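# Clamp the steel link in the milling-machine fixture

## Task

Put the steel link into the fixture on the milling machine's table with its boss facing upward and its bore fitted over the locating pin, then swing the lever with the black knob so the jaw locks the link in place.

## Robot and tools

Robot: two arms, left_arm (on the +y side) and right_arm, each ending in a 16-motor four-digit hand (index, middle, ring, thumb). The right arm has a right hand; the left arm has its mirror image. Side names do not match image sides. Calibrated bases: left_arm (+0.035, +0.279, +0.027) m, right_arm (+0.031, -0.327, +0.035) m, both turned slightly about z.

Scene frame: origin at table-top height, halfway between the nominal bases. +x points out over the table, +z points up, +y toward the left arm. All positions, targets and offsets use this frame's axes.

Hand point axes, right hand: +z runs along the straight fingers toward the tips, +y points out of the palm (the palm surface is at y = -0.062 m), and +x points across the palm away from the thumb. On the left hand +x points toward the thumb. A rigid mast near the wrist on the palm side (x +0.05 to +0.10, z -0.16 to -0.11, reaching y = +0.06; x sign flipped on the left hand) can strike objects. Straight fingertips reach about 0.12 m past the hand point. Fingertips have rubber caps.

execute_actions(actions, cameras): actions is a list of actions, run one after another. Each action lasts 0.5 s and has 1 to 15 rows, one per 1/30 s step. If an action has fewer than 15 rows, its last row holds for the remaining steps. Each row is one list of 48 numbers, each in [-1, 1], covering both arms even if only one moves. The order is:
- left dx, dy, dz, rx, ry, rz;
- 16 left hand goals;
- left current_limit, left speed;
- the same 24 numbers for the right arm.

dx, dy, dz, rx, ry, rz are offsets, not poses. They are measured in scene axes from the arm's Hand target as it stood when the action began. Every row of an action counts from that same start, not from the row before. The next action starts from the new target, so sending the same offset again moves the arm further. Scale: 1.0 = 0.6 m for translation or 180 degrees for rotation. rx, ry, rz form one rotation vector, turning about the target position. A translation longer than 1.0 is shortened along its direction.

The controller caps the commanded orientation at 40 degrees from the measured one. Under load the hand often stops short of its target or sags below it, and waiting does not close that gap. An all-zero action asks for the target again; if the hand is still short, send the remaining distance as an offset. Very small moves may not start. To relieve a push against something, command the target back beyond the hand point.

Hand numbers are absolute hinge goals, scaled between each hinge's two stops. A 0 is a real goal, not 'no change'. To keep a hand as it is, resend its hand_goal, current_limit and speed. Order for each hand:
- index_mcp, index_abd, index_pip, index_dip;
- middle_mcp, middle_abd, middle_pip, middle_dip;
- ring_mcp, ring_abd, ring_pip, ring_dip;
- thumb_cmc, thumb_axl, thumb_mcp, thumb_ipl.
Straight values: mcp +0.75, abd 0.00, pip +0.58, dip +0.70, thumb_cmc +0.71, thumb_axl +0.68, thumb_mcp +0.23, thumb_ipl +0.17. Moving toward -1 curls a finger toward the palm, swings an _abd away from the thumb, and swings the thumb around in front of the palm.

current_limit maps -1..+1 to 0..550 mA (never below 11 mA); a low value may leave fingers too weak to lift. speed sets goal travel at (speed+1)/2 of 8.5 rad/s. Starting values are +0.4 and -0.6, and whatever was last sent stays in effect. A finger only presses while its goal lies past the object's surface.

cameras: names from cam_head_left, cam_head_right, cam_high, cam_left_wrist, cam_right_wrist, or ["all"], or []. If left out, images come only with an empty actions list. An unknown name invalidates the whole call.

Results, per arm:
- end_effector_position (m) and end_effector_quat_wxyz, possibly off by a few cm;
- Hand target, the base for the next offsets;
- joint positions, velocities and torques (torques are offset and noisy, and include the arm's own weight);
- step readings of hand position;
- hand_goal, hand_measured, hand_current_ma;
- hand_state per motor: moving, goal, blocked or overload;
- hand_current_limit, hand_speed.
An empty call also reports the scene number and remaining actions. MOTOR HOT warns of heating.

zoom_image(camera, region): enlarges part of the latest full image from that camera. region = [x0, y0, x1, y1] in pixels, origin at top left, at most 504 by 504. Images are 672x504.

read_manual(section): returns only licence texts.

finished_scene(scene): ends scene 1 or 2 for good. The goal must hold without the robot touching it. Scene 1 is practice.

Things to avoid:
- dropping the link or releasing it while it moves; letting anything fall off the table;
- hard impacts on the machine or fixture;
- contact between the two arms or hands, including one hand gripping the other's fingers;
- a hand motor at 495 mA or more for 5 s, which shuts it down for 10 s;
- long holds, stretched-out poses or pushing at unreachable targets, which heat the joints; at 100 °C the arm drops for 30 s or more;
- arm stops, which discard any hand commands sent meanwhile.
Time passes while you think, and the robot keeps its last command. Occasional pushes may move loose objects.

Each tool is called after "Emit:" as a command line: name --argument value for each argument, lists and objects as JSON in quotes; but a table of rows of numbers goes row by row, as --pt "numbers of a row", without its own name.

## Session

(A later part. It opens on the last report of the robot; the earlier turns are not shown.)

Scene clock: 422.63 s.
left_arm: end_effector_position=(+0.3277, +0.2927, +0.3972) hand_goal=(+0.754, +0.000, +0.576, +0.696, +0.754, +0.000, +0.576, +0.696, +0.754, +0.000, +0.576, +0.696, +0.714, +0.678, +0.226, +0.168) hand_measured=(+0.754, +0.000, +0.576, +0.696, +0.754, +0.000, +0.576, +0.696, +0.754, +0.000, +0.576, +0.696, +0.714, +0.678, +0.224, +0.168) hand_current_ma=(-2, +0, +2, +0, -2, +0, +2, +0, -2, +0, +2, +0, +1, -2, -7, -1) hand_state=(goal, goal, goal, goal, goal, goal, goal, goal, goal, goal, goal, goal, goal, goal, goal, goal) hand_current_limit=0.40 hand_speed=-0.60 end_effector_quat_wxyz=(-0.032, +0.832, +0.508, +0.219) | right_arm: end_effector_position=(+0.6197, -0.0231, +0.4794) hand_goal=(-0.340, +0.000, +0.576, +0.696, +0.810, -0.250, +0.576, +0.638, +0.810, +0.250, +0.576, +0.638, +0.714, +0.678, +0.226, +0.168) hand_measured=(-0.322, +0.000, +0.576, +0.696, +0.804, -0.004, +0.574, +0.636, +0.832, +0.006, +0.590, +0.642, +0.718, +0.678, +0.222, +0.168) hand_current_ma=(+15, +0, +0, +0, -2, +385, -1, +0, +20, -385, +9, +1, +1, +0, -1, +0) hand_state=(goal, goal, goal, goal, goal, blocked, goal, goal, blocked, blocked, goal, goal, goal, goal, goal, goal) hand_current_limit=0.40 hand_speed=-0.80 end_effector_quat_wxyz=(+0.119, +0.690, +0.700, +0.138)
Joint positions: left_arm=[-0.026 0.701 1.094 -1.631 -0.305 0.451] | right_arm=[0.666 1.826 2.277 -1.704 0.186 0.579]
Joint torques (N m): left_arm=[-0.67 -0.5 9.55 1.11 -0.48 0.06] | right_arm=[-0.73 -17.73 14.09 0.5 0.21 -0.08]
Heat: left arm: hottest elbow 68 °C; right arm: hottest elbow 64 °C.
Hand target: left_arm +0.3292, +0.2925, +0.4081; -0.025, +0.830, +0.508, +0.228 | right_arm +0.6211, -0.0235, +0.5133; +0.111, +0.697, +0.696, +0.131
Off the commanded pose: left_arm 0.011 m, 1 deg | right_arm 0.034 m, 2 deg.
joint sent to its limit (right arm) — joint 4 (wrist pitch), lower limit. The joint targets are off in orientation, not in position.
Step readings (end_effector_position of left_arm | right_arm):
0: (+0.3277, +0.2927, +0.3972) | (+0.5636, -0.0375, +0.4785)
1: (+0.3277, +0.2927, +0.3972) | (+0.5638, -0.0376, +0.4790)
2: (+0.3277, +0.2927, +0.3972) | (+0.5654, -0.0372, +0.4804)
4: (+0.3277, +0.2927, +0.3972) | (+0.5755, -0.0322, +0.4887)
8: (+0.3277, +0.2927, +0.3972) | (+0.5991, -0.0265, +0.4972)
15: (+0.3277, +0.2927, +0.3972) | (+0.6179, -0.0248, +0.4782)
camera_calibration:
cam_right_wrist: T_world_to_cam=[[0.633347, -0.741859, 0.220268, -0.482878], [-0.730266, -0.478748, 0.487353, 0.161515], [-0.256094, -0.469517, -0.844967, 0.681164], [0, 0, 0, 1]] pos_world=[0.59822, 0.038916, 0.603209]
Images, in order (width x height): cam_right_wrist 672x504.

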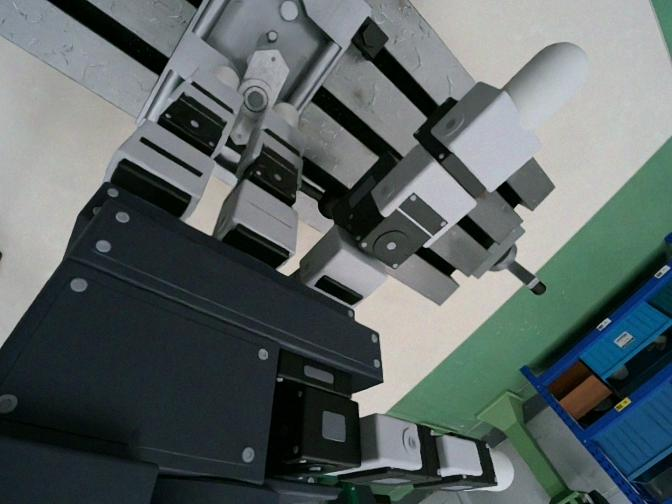

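Emit:
execute_actions --actions '[[[0,0,0,0,0,0,0.754,0,0.576,0.696,0.754,0,0.576,0.696,0.754,0,0.576,0.696,0.714,0.678,0.226,0.168,0.4,-0.6,0.0625,0.0135,-0.01,0,0,-0.039,-0.34,0,0.576,0.696,0.81,-0.25,0.576,0.638,0.81,0.25,0.576,0.638,0.714,0.678,0.226,0.168,0.4,-0.8]]]' --cameras '["cam_right_wrist","cam_head_left"]'

Emit:
zoom_image --camera "cam_right_wrist" --region '[200, 0, 340, 140]'

Scene clock: 470.73 s.
left_arm: end_effector_position=(+0.3277, +0.2927, +0.3972) hand_goal=(+0.754, +0.000, +0.576, +0.696, +0.754, +0.000, +0.576, +0.696, +0.754, +0.000, +0.576, +0.696, +0.714, +0.678, +0.226, +0.168) hand_measured=(+0.754, +0.000, +0.576, +0.696, +0.754, +0.000, +0.576, +0.696, +0.754, +0.000, +0.576, +0.696, +0.714, +0.678, +0.224, +0.168) hand_current_ma=(-2, +0, +2, +0, -2, +0, +2, +0, -2, +0, +2, +0, +1, -2, -7, -1) hand_state=(goal, goal, goal, goal, goal, goal, goal, goal, goal, goal, goal, goal, goal, goal, goal, goal) hand_current_limit=0.40 hand_speed=-0.60 end_effector_quat_wxyz=(-0.032, +0.832, +0.508, +0.219) | right_arm: end_effector_position=(+0.6563, -0.0087, +0.4728) hand_goal=(-0.340, +0.000, +0.576, +0.696, +0.810, -0.250, +0.576, +0.638, +0.810, +0.250, +0.576, +0.638, +0.714, +0.678, +0.226, +0.168) hand_measured=(-0.322, +0.000, +0.576, +0.696, +0.806, -0.004, +0.574, +0.636, +0.832, +0.006, +0.590, +0.642, +0.718, +0.678, +0.222, +0.168) hand_current_ma=(+15, +0, +0, +0, -2, +385, +0, +0, +22, -385, +9, +2, +1, +0, -1, +0) hand_state=(goal, goal, goal, goal, goal, blocked, goal, goal, blocked, blocked, goal, goal, goal, goal, goal, goal) hand_current_limit=0.40 hand_speed=-0.80 end_effector_quat_wxyz=(+0.133, +0.716, +0.668, +0.155)
Joint positions: left_arm=[-0.026 0.701 1.094 -1.631 -0.305 0.451] | right_arm=[0.666 1.955 2.437 -1.704 0.222 0.654]
Joint torques (N m): left_arm=[-0.62 -0.5 9.59 1.17 -0.48 0.05] | right_arm=[-1.08 -19.55 14.04 0.57 0.45 0.03]
Heat: left arm: hottest elbow 68 °C; right arm: hottest elbow 66 °C.
Hand target: left_arm +0.3292, +0.2925, +0.4081; -0.025, +0.830, +0.508, +0.228 | right_arm +0.6586, -0.0153, +0.5073; +0.119, +0.738, +0.652, +0.124
Off the commanded pose: left_arm 0.011 m, 1 deg | right_arm 0.035 m, 5 deg.
joint sent to its limit (right arm) — joint 4 (wrist pitch), lower limit. The joint targets are off in orientation, not in position.
Step readings (end_effector_position of left_arm | right_arm):
0: (+0.3277, +0.2927, +0.3972) | (+0.6197, -0.0231, +0.4794)
1: (+0.3277, +0.2927, +0.3972) | (+0.6197, -0.0230, +0.4799)
2: (+0.3277, +0.2927, +0.3972) | (+0.6210, -0.0228, +0.4811)
4: (+0.3277, +0.2927, +0.3972) | (+0.6290, -0.0208, +0.4886)
8: (+0.3277, +0.2927, +0.3972) | (+0.6437, -0.0151, +0.4936)
15: (+0.3277, +0.2927, +0.3972) | (+0.6550, -0.0091, +0.4734)
camera_calibration:
cam_right_wrist: T_world_to_cam=[[0.561044, -0.794781, 0.231413, -0.452258], [-0.787215, -0.425828, 0.446053, 0.25566], [-0.255972, -0.432427, -0.864572, 0.701234], [0, 0, 0, 1]] pos_world=[0.634493, 0.0526539, 0.596888]
Images, in order (width x height): cam_head_left 672x504, cam_right_wrist 672x504.

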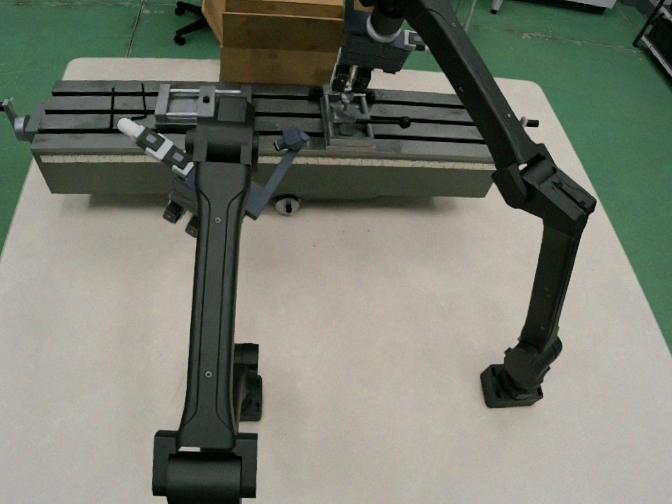

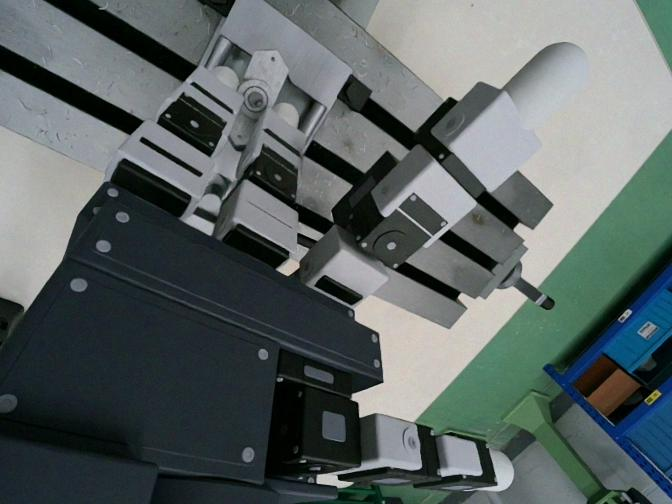

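Scaled by 3.600 from the camera's 672x504 image, which has a finer 960x720 frame.

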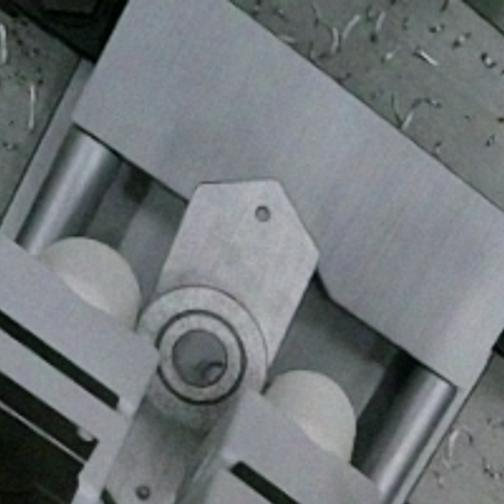

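Emit:
execute_actions --actions '[[[0,0,0,0,0,0,0.754,0,0.576,0.696,0.754,0,0.576,0.696,0.754,0,0.576,0.696,0.714,0.678,0.226,0.168,0.4,-0.6,-0.0143,-0.002,-0.075,0,0,0,-0.34,0,0.576,0.696,0.81,-0.25,0.576,0.638,0.81,0.25,0.576,0.638,0.714,0.678,0.226,0.168,0.4,-0.8]]]' --cameras '["cam_right_wrist","cam_head_left"]'

Emit:
zoom_image --camera "cam_right_wrist" --region '[200, 0, 340, 140]'

Scene clock: 498.50 s.
left_arm: end_effector_position=(+0.3277, +0.2927, +0.3972) hand_goal=(+0.754, +0.000, +0.576, +0.696, +0.754, +0.000, +0.576, +0.696, +0.754, +0.000, +0.576, +0.696, +0.714, +0.678, +0.226, +0.168) hand_measured=(+0.754, +0.000, +0.576, +0.696, +0.754, +0.000, +0.576, +0.696, +0.754, +0.000, +0.576, +0.696, +0.714, +0.678, +0.224, +0.168) hand_current_ma=(-2, +0, +2, +0, -2, +0, +2, +0, -2, +0, +2, +0, +1, -2, -7, -1) hand_state=(goal, goal, goal, goal, goal, goal, goal, goal, goal, goal, goal, goal, goal, goal, goal, goal) hand_current_limit=0.40 hand_speed=-0.60 end_effector_quat_wxyz=(-0.032, +0.832, +0.508, +0.219) | right_arm: end_effector_position=(+0.6535, -0.0121, +0.4481) hand_goal=(-0.340, +0.000, +0.576, +0.696, +0.810, -0.250, +0.576, +0.638, +0.810, +0.250, +0.576, +0.638, +0.714, +0.678, +0.226, +0.168) hand_measured=(-0.322, +0.000, +0.576, +0.696, +0.806, -0.004, +0.574, +0.636, +0.832, +0.006, +0.590, +0.642, +0.718, +0.678, +0.222, +0.168) hand_current_ma=(+15, +0, +0, +0, -2, +385, +0, +0, +22, -385, +9, +2, +1, +0, -1, +0) hand_state=(goal, goal, goal, goal, goal, blocked, goal, goal, blocked, blocked, goal, goal, goal, goal, goal, goal) hand_current_limit=0.40 hand_speed=-0.80 end_effector_quat_wxyz=(+0.124, +0.730, +0.659, +0.133)
Joint positions: left_arm=[-0.026 0.701 1.094 -1.631 -0.305 0.451] | right_arm=[0.666 1.954 2.386 -1.704 0.216 0.694]
Joint torques (N m): left_arm=[-0.67 -0.32 9.52 1.18 -0.47 0.06] | right_arm=[-0.73 -20.78 9.43 0.46 0.26 0.1]
Heat: left arm: hottest elbow 68 °C; right arm: hottest elbow 64 °C.
Hand target: left_arm +0.3292, +0.2925, +0.4081; -0.025, +0.830, +0.508, +0.228 | right_arm +0.6500, -0.0165, +0.4623; +0.119, +0.738, +0.652, +0.124
Off the commanded pose: left_arm 0.011 m, 1 deg | right_arm 0.015 m, 2 deg.
joint sent to its limit (right arm) — joint 4 (wrist pitch), lower limit. The joint targets still meet the commanded pose.
Step readings (end_effector_position of left_arm | right_arm):
0: (+0.3277, +0.2927, +0.3972) | (+0.6563, -0.0087, +0.4728)
1: (+0.3277, +0.2927, +0.3972) | (+0.6563, -0.0087, +0.4728)
2: (+0.3277, +0.2927, +0.3972) | (+0.6563, -0.0089, +0.4728)
4: (+0.3277, +0.2927, +0.3972) | (+0.6560, -0.0096, +0.4711)
8: (+0.3277, +0.2927, +0.3972) | (+0.6547, -0.0108, +0.4588)
15: (+0.3277, +0.2927, +0.3972) | (+0.6535, -0.0118, +0.4481)
camera_calibration:
cam_right_wrist: T_world_to_cam=[[0.543162, -0.811714, 0.214698, -0.428651], [-0.780486, -0.393848, 0.485515, 0.241343], [-0.309541, -0.431283, -0.847455, 0.704882], [0, 0, 0, 1]] pos_world=[0.639382, 0.0511137, 0.57221]
Images, in order (width x height): cam_head_left 672x504, cam_right_wrist 672x504.

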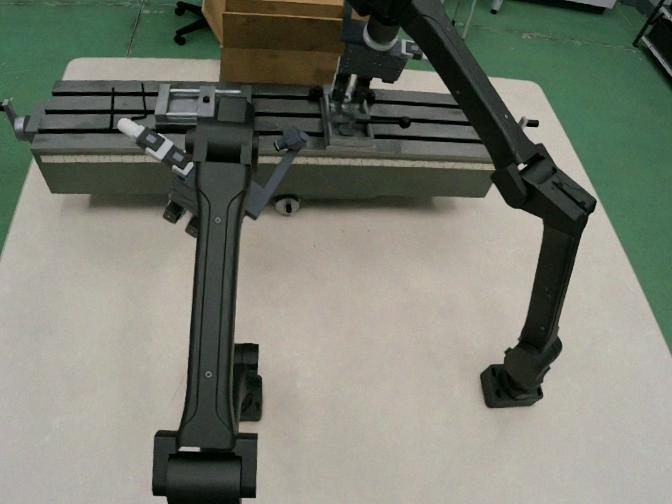

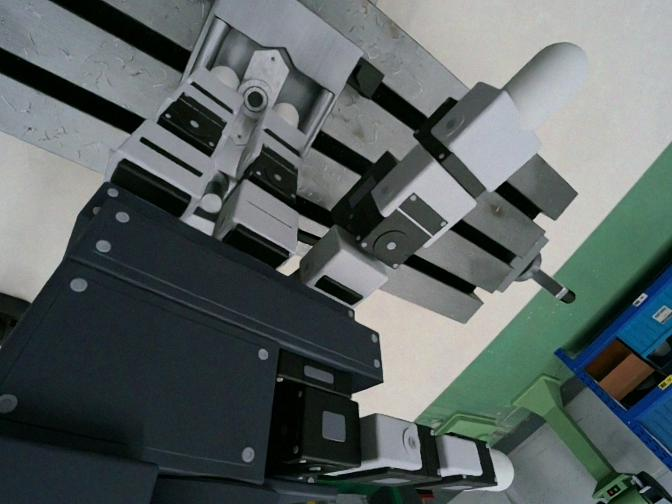

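Scaled by 3.600 from the camera's 672x504 image, which has a finer 960x720 frame.

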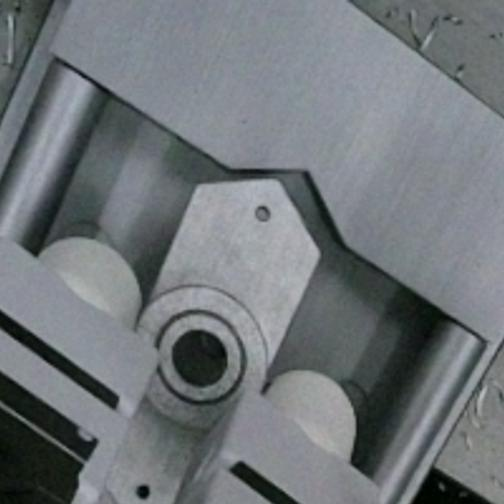

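Emit:
execute_actions --actions '[[[0,0,0,0,0,0,0.754,0,0.576,0.696,0.754,0,0.576,0.696,0.754,0,0.576,0.696,0.714,0.678,0.226,0.168,0.4,-0.6,0.005,-0.012,-0.01,0,0,-0.004,-0.34,0,0.576,0.696,0.81,-0.25,0.576,0.638,0.81,0.25,0.576,0.638,0.714,0.678,0.226,0.168,0.4,-0.8]]]' --cameras '["cam_right_wrist"]'

Emit:
zoom_image --camera "cam_right_wrist" --region '[200, 0, 340, 140]'

Emit:
zoom_image --camera "cam_right_wrist" --region '[230, 75, 280, 125]'

Scene clock: 536.73 s.
left_arm: end_effector_position=(+0.3277, +0.2927, +0.3972) hand_goal=(+0.754, +0.000, +0.576, +0.696, +0.754, +0.000, +0.576, +0.696, +0.754, +0.000, +0.576, +0.696, +0.714, +0.678, +0.226, +0.168) hand_measured=(+0.754, +0.000, +0.576, +0.696, +0.754, +0.000, +0.576, +0.696, +0.754, +0.000, +0.576, +0.696, +0.714, +0.678, +0.224, +0.168) hand_current_ma=(-2, +0, +2, +0, -2, +0, +2, +0, -2, +0, +2, +0, +1, -2, -7, -1) hand_state=(goal, goal, goal, goal, goal, goal, goal, goal, goal, goal, goal, goal, goal, goal, goal, goal) hand_current_limit=0.40 hand_speed=-0.60 end_effector_quat_wxyz=(-0.032, +0.832, +0.508, +0.219) | right_arm: end_effector_position=(+0.6531, -0.0127, +0.4459) hand_goal=(-0.340, +0.000, +0.576, +0.696, +0.810, -0.250, +0.576, +0.638, +0.810, +0.250, +0.576, +0.638, +0.714, +0.678, +0.226, +0.168) hand_measured=(-0.322, +0.000, +0.576, +0.696, +0.804, -0.004, +0.572, +0.636, +0.832, +0.006, +0.590, +0.642, +0.718, +0.678, +0.222, +0.168) hand_current_ma=(+15, +0, +0, +0, -3, +385, -1, +0, +22, -385, +9, +2, +1, +0, -1, +0) hand_state=(goal, goal, goal, goal, goal, blocked, goal, goal, blocked, blocked, goal, goal, goal, goal, goal, goal) hand_current_limit=0.40 hand_speed=-0.80 end_effector_quat_wxyz=(+0.123, +0.732, +0.657, +0.132)
Joint positions: left_arm=[-0.026 0.701 1.094 -1.631 -0.305 0.451] | right_arm=[0.665 1.954 2.381 -1.704 0.214 0.701]
Joint torques (N m): left_arm=[-0.56 -0.38 9.58 1.17 -0.48 0.06] | right_arm=[-1.44 -20.54 8.85 0.47 0.28 0.07]
Heat: left arm: hottest elbow 68 °C; right arm: hottest elbow 60 °C.
Hand target: left_arm +0.3292, +0.2925, +0.4081; -0.025, +0.830, +0.508, +0.228 | right_arm +0.6529, -0.0236, +0.4564; +0.120, +0.742, +0.648, +0.124
Off the commanded pose: left_arm 0.011 m, 1 deg | right_arm 0.015 m, 2 deg.
joint sent to its limit (right arm) — joint 4 (wrist pitch), lower limit. The joint targets still meet the commanded pose.
Step readings (end_effector_position of left_arm | right_arm):
0: (+0.3277, +0.2927, +0.3972) | (+0.6534, -0.0121, +0.4481)
1: (+0.3277, +0.2927, +0.3972) | (+0.6534, -0.0121, +0.4481)
2: (+0.3277, +0.2927, +0.3972) | (+0.6534, -0.0121, +0.4481)
4: (+0.3277, +0.2927, +0.3972) | (+0.6533, -0.0123, +0.4474)
8: (+0.3277, +0.2927, +0.3972) | (+0.6533, -0.0127, +0.4460)
15: (+0.3277, +0.2927, +0.3972) | (+0.6531, -0.0127, +0.4459)
camera_calibration:
cam_right_wrist: T_world_to_cam=[[0.539179, -0.815202, 0.211501, -0.42458], [-0.780777, -0.3897, 0.488385, 0.240853], [-0.315711, -0.428462, -0.846609, 0.706387], [0, 0, 0, 1]] pos_world=[0.639991, 0.0504018, 0.570203]
Images, in order (width x height): cam_right_wrist 672x504.

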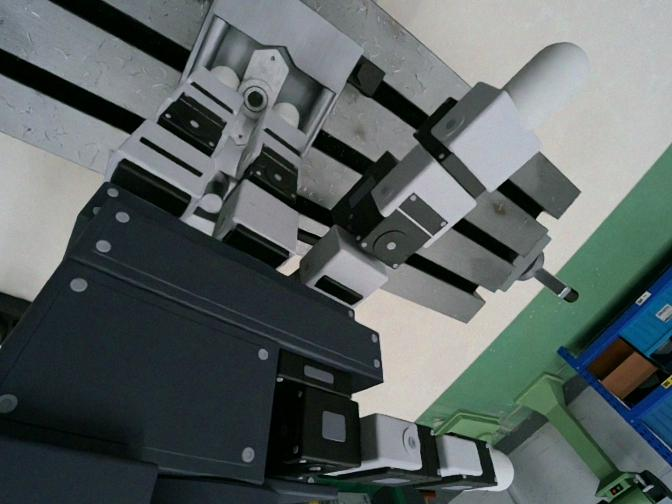

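Scaled by 3.600 from the camera's 672x504 image, which has a finer 960x720 frame.

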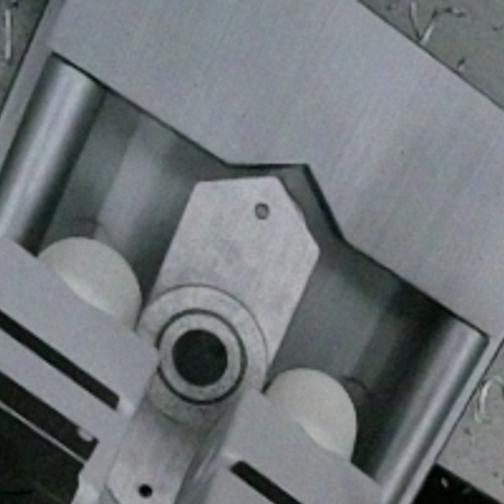

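Scaled by 10.080 from the camera's 672x504 image, which has a finer 960x720 frame.

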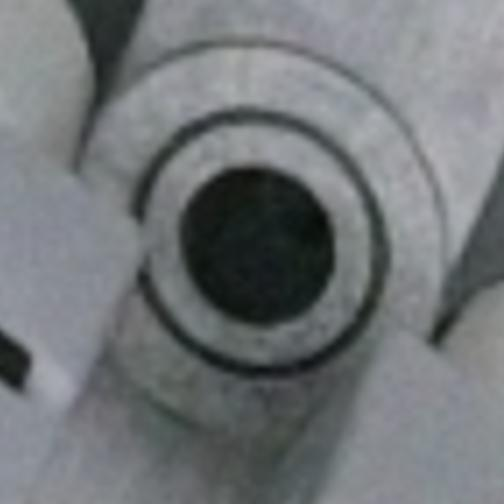

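Emit:
execute_actions --actions '[[[0,0,0,0,0,0,0.754,0,0.576,0.696,0.754,0,0.576,0.696,0.754,0,0.576,0.696,0.714,0.678,0.226,0.168,0.4,-0.6,0.006,-0.025,0,0,0,0,-0.34,0,0.576,0.696,0.81,-0.25,0.576,0.638,0.81,0.25,0.576,0.638,0.714,0.678,0.226,0.168,0.4,-0.8],[0,0,0,0,0,0,0.754,0,0.576,0.696,0.754,0,0.576,0.696,0.754,0,0.576,0.696,0.714,0.678,0.226,0.168,0.4,-0.6,0.006,-0.025,0,0,0,0,-0.34,0,0.576,0.696,0.81,-0.25,0.576,0.638,0.81,0.25,0.576,0.638,0.714,0.678,0.226,0.168,0.4,-0.8],[0,0,0,0,0,0,0.754,0,0.576,0.696,0.754,0,0.576,0.696,0.754,0,0.576,0.696,0.714,0.678,0.226,0.168,0.4,-0.6,0.006,-0.025,0,0,0,0,-0.34,0,0.576,0.696,0.81,-0.25,0.576,0.638,0.81,0.25,0.576,0.638,0.714,0.678,0.226,0.168,0.4,-0.8],[0,0,0,0,0,0,0.754,0,0.576,0.696,0.754,0,0.576,0.696,0.754,0,0.576,0.696,0.714,0.678,0.226,0.168,0.4,-0.6,0.006,0.009,0,0,0,0,-0.34,0,0.576,0.696,0.81,-0.25,0.576,0.638,0.81,0.25,0.576,0.638,0.714,0.678,0.226,0.168,0.4,-0.8]]]' --cameras '["cam_right_wrist"]'

Emit:
zoom_image --camera "cam_right_wrist" --region '[200, 0, 340, 140]'

Scene clock: 567.47 s.
left_arm: end_effector_position=(+0.3277, +0.2927, +0.3972) hand_goal=(+0.754, +0.000, +0.576, +0.696, +0.754, +0.000, +0.576, +0.696, +0.754, +0.000, +0.576, +0.696, +0.714, +0.678, +0.226, +0.168) hand_measured=(+0.754, +0.000, +0.576, +0.696, +0.754, +0.000, +0.576, +0.696, +0.754, +0.000, +0.576, +0.696, +0.714, +0.678, +0.224, +0.168) hand_current_ma=(-2, +0, +2, +0, -2, +0, +2, +0, -2, +0, +2, +0, +1, -2, -7, -1) hand_state=(goal, goal, goal, goal, goal, goal, goal, goal, goal, goal, goal, goal, goal, goal, goal, goal) hand_current_limit=0.40 hand_speed=-0.60 end_effector_quat_wxyz=(-0.032, +0.832, +0.508, +0.219) | right_arm: end_effector_position=(+0.6542, -0.0157, +0.4446) hand_goal=(-0.340, +0.000, +0.576, +0.696, +0.810, -0.250, +0.576, +0.638, +0.810, +0.250, +0.576, +0.638, +0.714, +0.678, +0.226, +0.168) hand_measured=(-0.322, +0.000, +0.576, +0.696, +0.800, -0.006, +0.570, +0.636, +0.832, +0.006, +0.590, +0.642, +0.718, +0.678, +0.222, +0.168) hand_current_ma=(+15, +0, +0, +0, -6, +385, -2, +0, +22, -385, +9, +2, +1, +0, -1, +0) hand_state=(goal, goal, goal, goal, goal, blocked, goal, goal, blocked, blocked, goal, goal, goal, goal, goal, goal) hand_current_limit=0.40 hand_speed=-0.80 end_effector_quat_wxyz=(+0.120, +0.735, +0.655, +0.131)
Joint positions: left_arm=[-0.026 0.701 1.094 -1.631 -0.305 0.451] | right_arm=[0.66 1.954 2.379 -1.704 0.208 0.702]
Joint torques (N m): left_arm=[-0.67 -0.56 9.57 1.17 -0.48 0.06] | right_arm=[-0.73 -18.96 11.02 0.43 0.59 0.06]
Heat: left arm: hottest elbow 69 °C; right arm: hottest elbow 55 °C.
Hand target: left_arm +0.3292, +0.2925, +0.4081; -0.025, +0.830, +0.508, +0.228 | right_arm +0.6566, -0.0182, +0.4561; +0.120, +0.742, +0.648, +0.124
Off the commanded pose: left_arm 0.011 m, 1 deg | right_arm 0.012 m, 1 deg.
joint sent to its limit (right arm) — joint 4 (wrist pitch), lower limit. The joint targets still meet the commanded pose.
Step readings (end_effector_position of left_arm | right_arm):
0: (+0.3277, +0.2927, +0.3972) | (+0.6531, -0.0127, +0.4459)
1: (+0.3277, +0.2927, +0.3972) | (+0.6533, -0.0130, +0.4459)
2: (+0.3277, +0.2927, +0.3972) | (+0.6533, -0.0131, +0.4453)
4: (+0.3277, +0.2927, +0.3972) | (+0.6535, -0.0141, +0.4445)
8: (+0.3277, +0.2927, +0.3972) | (+0.6542, -0.0156, +0.4445)
15: (+0.3277, +0.2927, +0.3972) | (+0.6542, -0.0157, +0.4446)
camera_calibration:
cam_right_wrist: T_world_to_cam=[[0.536143, -0.818714, 0.205565, -0.422743], [-0.780291, -0.387779, 0.490687, 0.239871], [-0.322019, -0.423479, -0.846741, 0.708596], [0, 0, 0, 1]] pos_world=[0.642001, 0.0469869, 0.569197]
Images, in order (width x height): cam_right_wrist 672x504.

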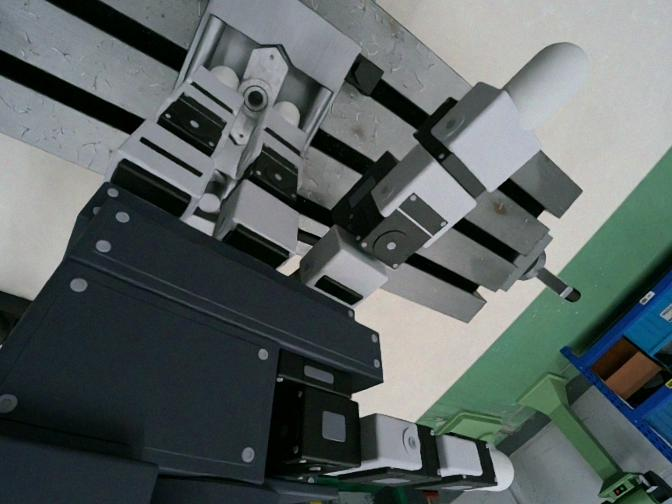

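Scaled by 3.600 from the camera's 672x504 image, which has a finer 960x720 frame.

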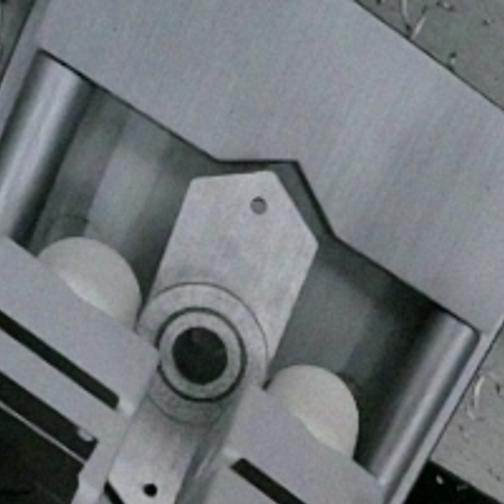

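Emit:
execute_actions --actions '[[[0,0,0,0,0,0,0.754,0,0.576,0.696,0.754,0,0.576,0.696,0.754,0,0.576,0.696,0.714,0.678,0.226,0.168,0.4,-0.6,0,-0.003,-0.008,0,0,0,-0.34,0,0.576,0.696,0.81,-0.25,0.576,0.638,0.775,0.25,0.576,0.638,0.714,0.678,0.226,0.168,0.4,-0.8]]]' --cameras '["cam_right_wrist"]'

Emit:
zoom_image --camera "cam_right_wrist" --region '[200, 0, 340, 140]'

Scene clock: 594.00 s.
left_arm: end_effector_position=(+0.3277, +0.2927, +0.3972) hand_goal=(+0.754, +0.000, +0.576, +0.696, +0.754, +0.000, +0.576, +0.696, +0.754, +0.000, +0.576, +0.696, +0.714, +0.678, +0.226, +0.168) hand_measured=(+0.754, +0.000, +0.576, +0.696, +0.754, +0.000, +0.576, +0.696, +0.754, +0.000, +0.576, +0.696, +0.714, +0.678, +0.224, +0.168) hand_current_ma=(-2, +0, +2, +0, -2, +0, +2, +0, -2, +0, +2, +0, +1, -2, -7, -1) hand_state=(goal, goal, goal, goal, goal, goal, goal, goal, goal, goal, goal, goal, goal, goal, goal, goal) hand_current_limit=0.40 hand_speed=-0.60 end_effector_quat_wxyz=(-0.032, +0.832, +0.508, +0.219) | right_arm: end_effector_position=(+0.6543, -0.0160, +0.4447) hand_goal=(-0.340, +0.000, +0.576, +0.696, +0.810, -0.250, +0.576, +0.638, +0.776, +0.250, +0.576, +0.638, +0.714, +0.678, +0.226, +0.168) hand_measured=(-0.322, +0.000, +0.576, +0.696, +0.800, -0.006, +0.570, +0.636, +0.812, +0.006, +0.590, +0.642, +0.718, +0.678, +0.222, +0.168) hand_current_ma=(+15, +0, +0, +0, -6, +385, -2, +0, +46, -385, +9, +2, +1, +0, -1, +0) hand_state=(goal, goal, goal, goal, goal, blocked, goal, goal, blocked, blocked, goal, goal, goal, goal, goal, goal) hand_current_limit=0.40 hand_speed=-0.80 end_effector_quat_wxyz=(+0.121, +0.735, +0.654, +0.131)
Joint positions: left_arm=[-0.026 0.701 1.094 -1.631 -0.305 0.451] | right_arm=[0.66 1.954 2.379 -1.704 0.21 0.703]
Joint torques (N m): left_arm=[-0.67 -0.44 9.54 1.14 -0.48 0.06] | right_arm=[-0.73 -18.78 10.14 0.47 0.44 0.07]
Heat: left arm: hottest elbow 69 °C; right arm: hottest elbow 57 °C.
Hand target: left_arm +0.3292, +0.2925, +0.4081; -0.025, +0.830, +0.508, +0.228 | right_arm +0.6566, -0.0200, +0.4514; +0.120, +0.742, +0.648, +0.124
Off the commanded pose: left_arm 0.011 m, 1 deg | right_arm 0.008 m, 1 deg.
joint sent to its limit (right arm) — joint 4 (wrist pitch), lower limit. The joint targets still meet the commanded pose.
Step readings (end_effector_position of left_arm | right_arm):
0: (+0.3277, +0.2927, +0.3972) | (+0.6542, -0.0157, +0.4445)
1: (+0.3277, +0.2927, +0.3972) | (+0.6542, -0.0157, +0.4445)
2: (+0.3277, +0.2927, +0.3972) | (+0.6542, -0.0157, +0.4445)
4: (+0.3277, +0.2927, +0.3972) | (+0.6543, -0.0159, +0.4446)
8: (+0.3277, +0.2927, +0.3972) | (+0.6543, -0.0160, +0.4447)
15: (+0.3277, +0.2927, +0.3972) | (+0.6543, -0.0160, +0.4447)
camera_calibration:
cam_right_wrist: T_world_to_cam=[[0.534882, -0.81914, 0.207147, -0.42297], [-0.781319, -0.386197, 0.490299, 0.240665], [-0.321624, -0.424101, -0.846579, 0.708356], [0, 0, 0, 1]] pos_world=[0.6421, 0.0468867, 0.569298]
Images, in order (width x height): cam_right_wrist 672x504.

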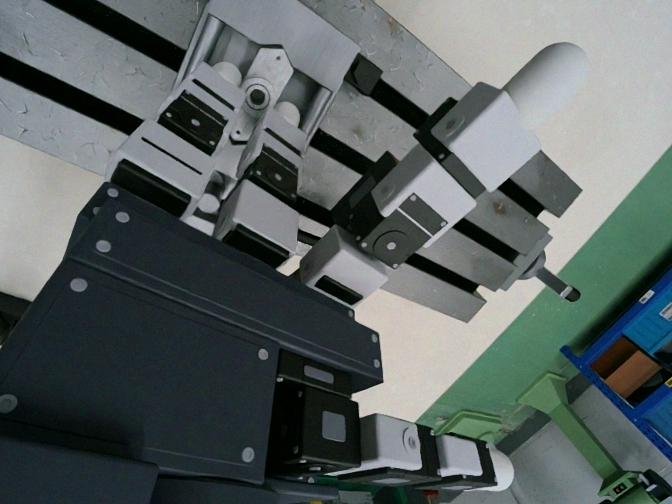

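Scaled by 3.600 from the camera's 672x504 image, which has a finer 960x720 frame.

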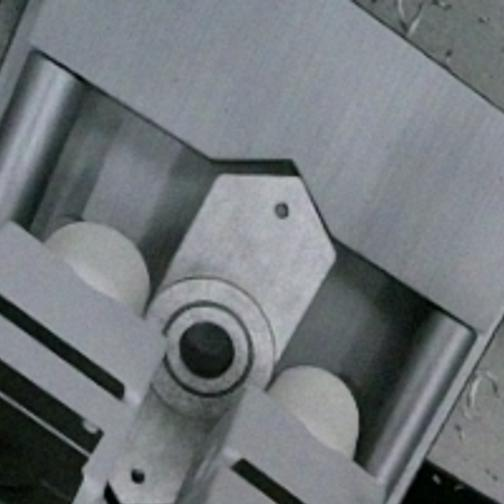

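Emit:
execute_actions --actions '[[[0,0,0,0,0,0,0.754,0,0.576,0.696,0.754,0,0.576,0.696,0.754,0,0.576,0.696,0.714,0.678,0.226,0.168,0.4,-0.6,-0.002,0.003,-0.022,0,0,0,-0.34,0,0.576,0.696,0.81,-0.25,0.576,0.638,0.775,0.25,0.576,0.638,0.714,0.678,0.226,0.168,0.4,-0.8]]]' --cameras '["cam_right_wrist"]'

Emit:
zoom_image --camera "cam_right_wrist" --region '[200, 0, 340, 140]'

Emit:
zoom_image --camera "cam_right_wrist" --region '[230, 70, 280, 120]'

Scene clock: 619.73 s.
left_arm: end_effector_position=(+0.3277, +0.2927, +0.3972) hand_goal=(+0.754, +0.000, +0.576, +0.696, +0.754, +0.000, +0.576, +0.696, +0.754, +0.000, +0.576, +0.696, +0.714, +0.678, +0.226, +0.168) hand_measured=(+0.754, +0.000, +0.576, +0.696, +0.754, +0.000, +0.576, +0.696, +0.754, +0.000, +0.576, +0.696, +0.714, +0.678, +0.224, +0.168) hand_current_ma=(-2, +0, +2, +0, -2, +0, +2, +0, -2, +0, +2, +0, +1, -2, -7, -1) hand_state=(goal, goal, goal, goal, goal, goal, goal, goal, goal, goal, goal, goal, goal, goal, goal, goal) hand_current_limit=0.40 hand_speed=-0.60 end_effector_quat_wxyz=(-0.032, +0.832, +0.508, +0.219) | right_arm: end_effector_position=(+0.6538, -0.0171, +0.4427) hand_goal=(-0.340, +0.000, +0.576, +0.696, +0.810, -0.250, +0.576, +0.638, +0.776, +0.250, +0.576, +0.638, +0.714, +0.678, +0.226, +0.168) hand_measured=(-0.322, +0.000, +0.576, +0.696, +0.800, -0.006, +0.570, +0.636, +0.800, +0.006, +0.590, +0.642, +0.718, +0.678, +0.222, +0.168) hand_current_ma=(+15, +0, +0, +0, -6, +385, -2, +0, +25, -385, +9, +2, +1, +0, -1, +0) hand_state=(goal, goal, goal, goal, goal, blocked, goal, goal, blocked, blocked, goal, goal, goal, goal, goal, goal) hand_current_limit=0.40 hand_speed=-0.80 end_effector_quat_wxyz=(+0.120, +0.739, +0.651, +0.129)
Joint positions: left_arm=[-0.026 0.701 1.094 -1.631 -0.305 0.451] | right_arm=[0.66 1.954 2.374 -1.704 0.21 0.714]
Joint torques (N m): left_arm=[-0.56 -0.56 9.58 1.16 -0.48 0.05] | right_arm=[-0.67 -18.43 8.91 0.49 0.36 0.06]
Heat: left arm: hottest elbow 69 °C; right arm: hottest elbow 57 °C.
Hand target: left_arm +0.3292, +0.2925, +0.4081; -0.025, +0.830, +0.508, +0.228 | right_arm +0.6554, -0.0182, +0.4382; +0.120, +0.742, +0.648, +0.124
Off the commanded pose: left_arm 0.011 m, 1 deg | right_arm 0.005 m, 1 deg.
joint sent to its limit (right arm) — joint 4 (wrist pitch), lower limit. The joint targets still meet the commanded pose.
Step readings (end_effector_position of left_arm | right_arm):
0: (+0.3277, +0.2927, +0.3972) | (+0.6543, -0.0160, +0.4447)
1: (+0.3277, +0.2927, +0.3972) | (+0.6543, -0.0161, +0.4447)
2: (+0.3277, +0.2927, +0.3972) | (+0.6543, -0.0161, +0.4447)
4: (+0.3277, +0.2927, +0.3972) | (+0.6542, -0.0163, +0.4447)
8: (+0.3277, +0.2927, +0.3972) | (+0.6540, -0.0168, +0.4431)
15: (+0.3277, +0.2927, +0.3972) | (+0.6538, -0.0171, +0.4427)
camera_calibration:
cam_right_wrist: T_world_to_cam=[[0.526728, -0.825166, 0.204105, -0.416523], [-0.783792, -0.378543, 0.492316, 0.24166], [-0.328979, -0.419292, -0.846148, 0.710693], [0, 0, 0, 1]] pos_world=[0.642609, 0.0457659, 0.567393]
Images, in order (width x height): cam_right_wrist 672x504.

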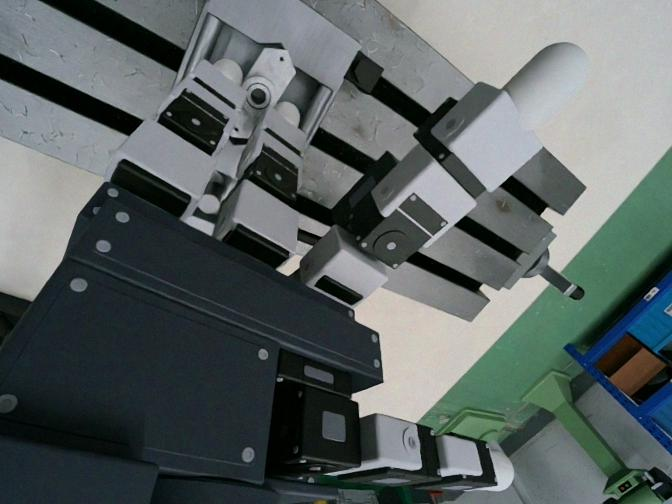

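Scaled by 3.600 from the camera's 672x504 image, which has a finer 960x720 frame.

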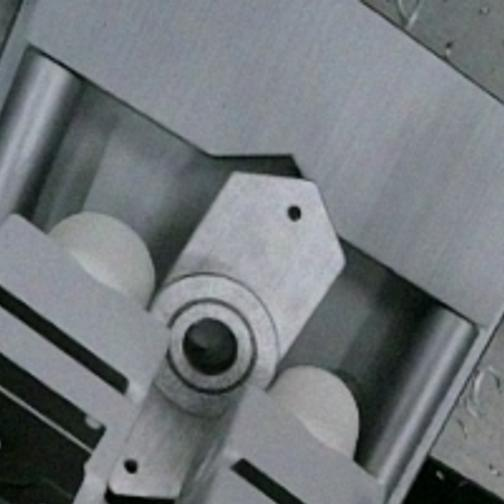

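Scaled by 10.080 from the camera's 672x504 image, which has a finer 960x720 frame.

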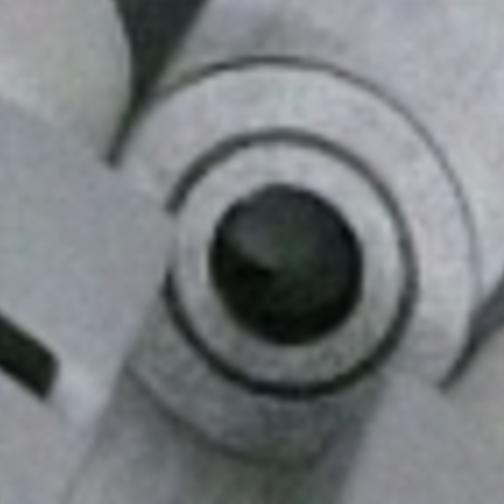

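Emit:
execute_actions --actions '[[[0,0,0,0,0,0,0.754,0,0.576,0.696,0.754,0,0.576,0.696,0.754,0,0.576,0.696,0.714,0.678,0.226,0.168,0.4,-0.6,0.001,0.0,-0.02,0,0,0,-0.34,0,0.576,0.696,0.81,-0.25,0.576,0.638,0.8,0.25,0.576,0.638,0.714,0.678,0.226,0.168,0.4,-0.8]]]' --cameras '["cam_right_wrist"]'

Emit:
zoom_image --camera "cam_right_wrist" --region '[200, 0, 340, 140]'

Emit:
zoom_image --camera "cam_right_wrist" --region '[230, 70, 280, 120]'

Scene clock: 644.03 s.
left_arm: end_effector_position=(+0.3277, +0.2927, +0.3972) hand_goal=(+0.754, +0.000, +0.576, +0.696, +0.754, +0.000, +0.576, +0.696, +0.754, +0.000, +0.576, +0.696, +0.714, +0.678, +0.226, +0.168) hand_measured=(+0.754, +0.000, +0.576, +0.696, +0.754, +0.000, +0.576, +0.696, +0.754, +0.000, +0.576, +0.696, +0.714, +0.678, +0.224, +0.168) hand_current_ma=(-2, +0, +2, +0, -2, +0, +2, +0, -2, +0, +2, +0, +1, -2, -7, -1) hand_state=(goal, goal, goal, goal, goal, goal, goal, goal, goal, goal, goal, goal, goal, goal, goal, goal) hand_current_limit=0.40 hand_speed=-0.60 end_effector_quat_wxyz=(-0.032, +0.832, +0.508, +0.219) | right_arm: end_effector_position=(+0.6543, -0.0160, +0.4325) hand_goal=(-0.340, +0.000, +0.576, +0.696, +0.810, -0.250, +0.576, +0.638, +0.800, +0.250, +0.576, +0.638, +0.714, +0.678, +0.226, +0.168) hand_measured=(-0.322, +0.000, +0.576, +0.696, +0.800, -0.006, +0.570, +0.636, +0.806, +0.006, +0.584, +0.640, +0.718, +0.678, +0.222, +0.168) hand_current_ma=(+15, +0, +0, +0, -5, +385, -2, -1, +2, -385, +3, +1, +1, +0, -1, +0) hand_state=(goal, goal, goal, goal, goal, blocked, goal, goal, goal, blocked, goal, goal, goal, goal, goal, goal) hand_current_limit=0.40 hand_speed=-0.80 end_effector_quat_wxyz=(+0.118, +0.739, +0.651, +0.127)
Joint positions: left_arm=[-0.026 0.701 1.094 -1.631 -0.305 0.451] | right_arm=[0.66 1.946 2.335 -1.677 0.207 0.716]
Joint torques (N m): left_arm=[-0.62 -0.5 9.57 1.21 -0.48 0.06] | right_arm=[-0.73 -19.19 7.58 0.95 0.43 0.07]
Heat: left arm: hottest elbow 69 °C; right arm: hottest elbow 55 °C.
Hand target: left_arm +0.3292, +0.2925, +0.4081; -0.025, +0.830, +0.508, +0.228 | right_arm +0.6561, -0.0183, +0.4263; +0.120, +0.742, +0.647, +0.124
Off the commanded pose: left_arm 0.011 m, 1 deg | right_arm 0.007 m, 1 deg.
Step readings (end_effector_position of left_arm | right_arm):
0: (+0.3277, +0.2927, +0.3972) | (+0.6538, -0.0171, +0.4427)
1: (+0.3277, +0.2927, +0.3972) | (+0.6538, -0.0171, +0.4425)
2: (+0.3277, +0.2927, +0.3972) | (+0.6538, -0.0171, +0.4408)
4: (+0.3277, +0.2927, +0.3972) | (+0.6543, -0.0165, +0.4369)
8: (+0.3277, +0.2927, +0.3972) | (+0.6546, -0.0158, +0.4325)
15: (+0.3277, +0.2927, +0.3972) | (+0.6543, -0.0160, +0.4325)
camera_calibration:
cam_right_wrist: T_world_to_cam=[[0.527306, -0.825479, 0.201329, -0.413033], [-0.781321, -0.377964, 0.49667, 0.244084], [-0.333895, -0.4192, -0.844266, 0.705058], [0, 0, 0, 1]] pos_world=[0.643918, 0.046865, 0.557183]
Images, in order (width x height): cam_right_wrist 672x504.

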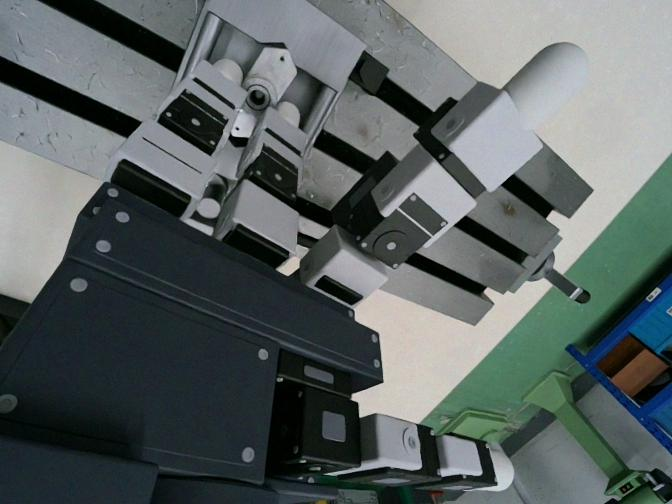

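Scaled by 3.600 from the camera's 672x504 image, which has a finer 960x720 frame.

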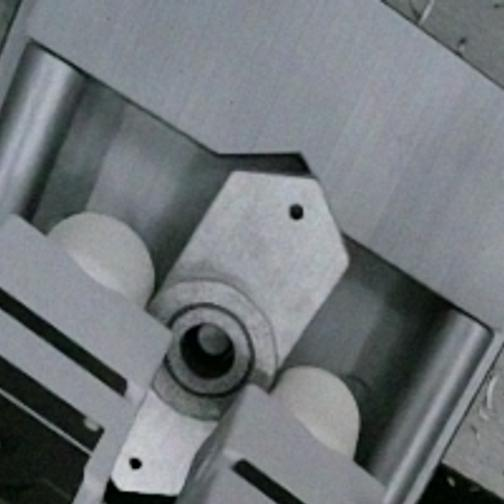

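Scaled by 10.080 from the camera's 672x504 image, which has a finer 960x720 frame.

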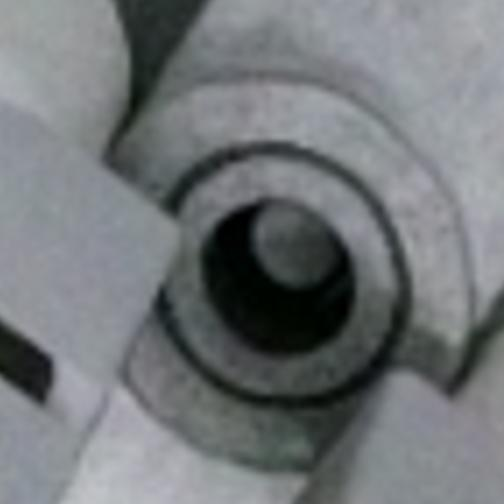

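Emit:
execute_actions --actions '[[[0,0,0,0,0,0,0.754,0,0.576,0.696,0.754,0,0.576,0.696,0.754,0,0.576,0.696,0.714,0.678,0.226,0.168,0.4,-0.6,0,0,0,0,0,0,-0.34,0,0.576,0.696,0.78,-0.25,0.576,0.638,0.83,0.25,0.576,0.638,0.714,0.678,0.226,0.168,0.4,-0.8]]]' --cameras '["cam_right_wrist"]'

Emit:
zoom_image --camera "cam_right_wrist" --region '[200, 0, 340, 140]'

Emit:
zoom_image --camera "cam_right_wrist" --region '[230, 70, 280, 120]'

Scene clock: 683.47 s.
left_arm: end_effector_position=(+0.3277, +0.2927, +0.3972) hand_goal=(+0.754, +0.000, +0.576, +0.696, +0.754, +0.000, +0.576, +0.696, +0.754, +0.000, +0.576, +0.696, +0.714, +0.678, +0.226, +0.168) hand_measured=(+0.754, +0.000, +0.576, +0.696, +0.754, +0.000, +0.576, +0.696, +0.754, +0.000, +0.576, +0.696, +0.714, +0.678, +0.224, +0.168) hand_current_ma=(-2, +0, +2, +0, -2, +0, +2, +0, -2, +0, +2, +0, +1, -2, -7, -1) hand_state=(goal, goal, goal, goal, goal, goal, goal, goal, goal, goal, goal, goal, goal, goal, goal, goal) hand_current_limit=0.40 hand_speed=-0.60 end_effector_quat_wxyz=(-0.032, +0.832, +0.508, +0.219) | right_arm: end_effector_position=(+0.6543, -0.0161, +0.4325) hand_goal=(-0.340, +0.000, +0.576, +0.696, +0.780, -0.250, +0.576, +0.638, +0.830, +0.250, +0.576, +0.638, +0.714, +0.678, +0.226, +0.168) hand_measured=(-0.322, +0.000, +0.576, +0.696, +0.796, -0.006, +0.576, +0.636, +0.814, +0.006, +0.574, +0.638, +0.718, +0.678, +0.222, +0.168) hand_current_ma=(+15, +0, +0, +0, +12, +385, +0, +0, -12, -385, -1, +0, +1, +0, -1, +0) hand_state=(goal, goal, goal, goal, goal, blocked, goal, goal, goal, blocked, goal, goal, goal, goal, goal, goal) hand_current_limit=0.40 hand_speed=-0.80 end_effector_quat_wxyz=(+0.118, +0.740, +0.650, +0.127)
Joint positions: left_arm=[-0.026 0.701 1.094 -1.631 -0.305 0.451] | right_arm=[0.66 1.946 2.335 -1.677 0.207 0.717]
Joint torques (N m): left_arm=[-0.67 -0.5 9.54 1.17 -0.47 0.06] | right_arm=[-0.79 -19.02 7.5 0.92 0.44 0.04]
Heat: left arm: hottest elbow 69 °C; right arm: hottest elbow 52 °C.
Hand target: left_arm +0.3292, +0.2925, +0.4081; -0.025, +0.830, +0.508, +0.228 | right_arm +0.6561, -0.0183, +0.4263; +0.120, +0.742, +0.647, +0.124
Off the commanded pose: left_arm 0.011 m, 1 deg | right_arm 0.007 m, 1 deg.
Step readings (end_effector_position of left_arm | right_arm):
0: (+0.3277, +0.2927, +0.3972) | (+0.6543, -0.0160, +0.4325)
1: (+0.3277, +0.2927, +0.3972) | (+0.6543, -0.0160, +0.4325)
2: (+0.3277, +0.2927, +0.3972) | (+0.6543, -0.0160, +0.4325)
4: (+0.3277, +0.2927, +0.3972) | (+0.6543, -0.0161, +0.4325)
8: (+0.3277, +0.2927, +0.3972) | (+0.6543, -0.0161, +0.4325)
15: (+0.3277, +0.2927, +0.3972) | (+0.6543, -0.0161, +0.4325)
camera_calibration:
cam_right_wrist: T_world_to_cam=[[0.526135, -0.826332, 0.200894, -0.412164], [-0.781867, -0.37713, 0.496445, 0.244445], [-0.334465, -0.418269, -0.844503, 0.705428], [0, 0, 0, 1]] pos_world=[0.643919, 0.0466618, 0.557184]
Images, in order (width x height): cam_right_wrist 672x504.

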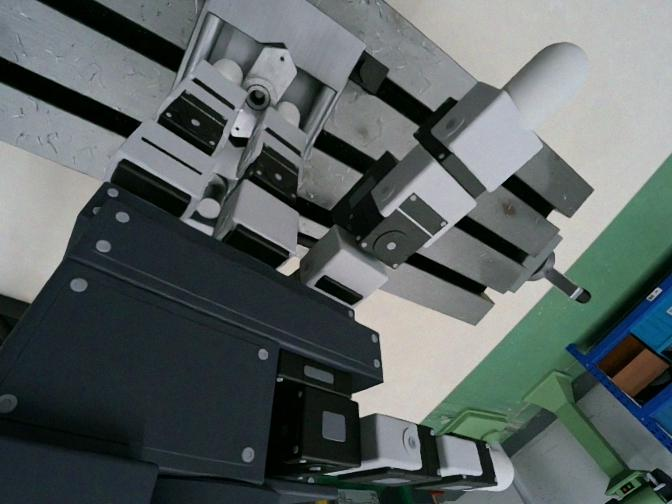

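Scaled by 3.600 from the camera's 672x504 image, which has a finer 960x720 frame.

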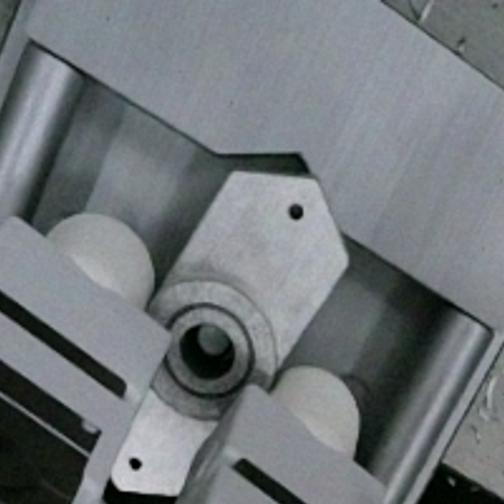

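Scaled by 10.080 from the camera's 672x504 image, which has a finer 960x720 frame.

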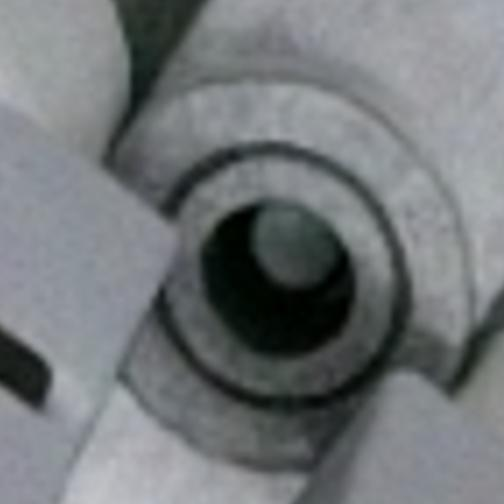

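Emit:
execute_actions --actions '[[[0,0,0,0,0,0,0.754,0,0.576,0.696,0.754,0,0.576,0.696,0.754,0,0.576,0.696,0.714,0.678,0.226,0.168,0.4,-0.6,0,0,0,0,0,0,-0.34,0,0.576,0.696,0.755,-0.25,0.576,0.638,0.86,0.25,0.576,0.638,0.714,0.678,0.226,0.168,0.4,-0.8]]]' --cameras '["cam_right_wrist"]'

Emit:
zoom_image --camera "cam_right_wrist" --region '[200, 0, 340, 140]'

Scene clock: 690.87 s.
left_arm: end_effector_position=(+0.3277, +0.2927, +0.3972) hand_goal=(+0.754, +0.000, +0.576, +0.696, +0.754, +0.000, +0.576, +0.696, +0.754, +0.000, +0.576, +0.696, +0.714, +0.678, +0.226, +0.168) hand_measured=(+0.754, +0.000, +0.576, +0.696, +0.754, +0.000, +0.576, +0.696, +0.754, +0.000, +0.576, +0.696, +0.714, +0.678, +0.224, +0.168) hand_current_ma=(-2, +0, +2, +0, -2, +0, +2, +0, -2, +0, +2, +0, +1, -2, -7, -1) hand_state=(goal, goal, goal, goal, goal, goal, goal, goal, goal, goal, goal, goal, goal, goal, goal, goal) hand_current_limit=0.40 hand_speed=-0.60 end_effector_quat_wxyz=(-0.032, +0.832, +0.508, +0.219) | right_arm: end_effector_position=(+0.6542, -0.0162, +0.4324) hand_goal=(-0.340, +0.000, +0.576, +0.696, +0.756, -0.250, +0.576, +0.638, +0.860, +0.250, +0.576, +0.638, +0.714, +0.678, +0.226, +0.168) hand_measured=(-0.322, +0.000, +0.576, +0.696, +0.792, -0.006, +0.580, +0.638, +0.822, +0.006, +0.564, +0.634, +0.718, +0.678, +0.222, +0.168) hand_current_ma=(+15, +0, +0, +0, +46, +385, +2, +0, -52, -385, -6, -1, +1, +0, -1, +0) hand_state=(goal, goal, goal, goal, blocked, blocked, goal, goal, blocked, blocked, goal, goal, goal, goal, goal, goal) hand_current_limit=0.40 hand_speed=-0.80 end_effector_quat_wxyz=(+0.118, +0.740, +0.650, +0.127)
Joint positions: left_arm=[-0.026 0.701 1.094 -1.631 -0.305 0.451] | right_arm=[0.66 1.946 2.335 -1.677 0.207 0.719]
Joint torques (N m): left_arm=[-0.44 -0.56 9.52 1.17 -0.48 0.06] | right_arm=[-0.73 -19.14 7.54 0.9 0.44 0.02]
Heat: left arm: hottest elbow 69 °C; right arm: hottest elbow 52 °C.
Hand target: left_arm +0.3292, +0.2925, +0.4081; -0.025, +0.830, +0.508, +0.228 | right_arm +0.6561, -0.0183, +0.4263; +0.120, +0.742, +0.648, +0.124
Off the commanded pose: left_arm 0.011 m, 1 deg | right_arm 0.007 m, 1 deg.
Step readings (end_effector_position of left_arm | right_arm):
0: (+0.3277, +0.2927, +0.3972) | (+0.6543, -0.0161, +0.4325)
1: (+0.3277, +0.2927, +0.3972) | (+0.6543, -0.0161, +0.4325)
2: (+0.3277, +0.2927, +0.3972) | (+0.6543, -0.0162, +0.4325)
4: (+0.3277, +0.2927, +0.3972) | (+0.6543, -0.0162, +0.4325)
8: (+0.3277, +0.2927, +0.3972) | (+0.6542, -0.0162, +0.4324)
15: (+0.3277, +0.2927, +0.3972) | (+0.6542, -0.0162, +0.4324)
camera_calibration:
cam_right_wrist: T_world_to_cam=[[0.525196, -0.827004, 0.200582, -0.41144], [-0.782279, -0.376411, 0.496341, 0.244697], [-0.334975, -0.417587, -0.844638, 0.705758], [0, 0, 0, 1]] pos_world=[0.643919, 0.0465592, 0.557184]
Images, in order (width x height): cam_right_wrist 672x504.

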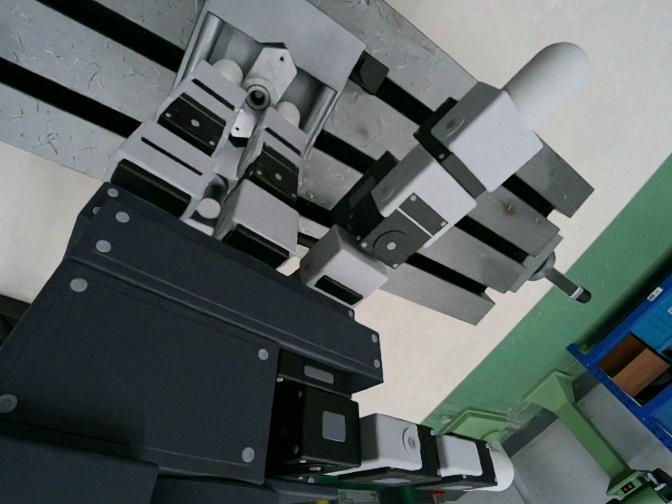

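Scaled by 3.600 from the camera's 672x504 image, which has a finer 960x720 frame.

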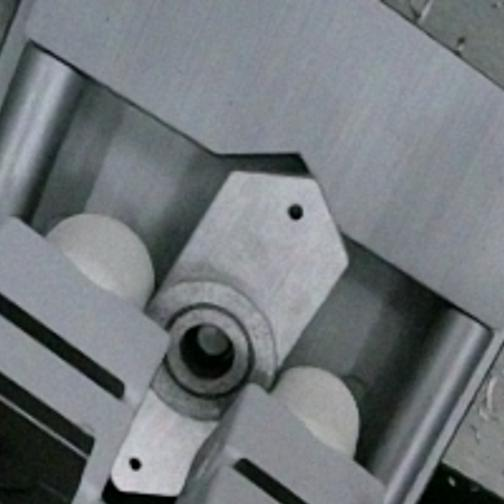

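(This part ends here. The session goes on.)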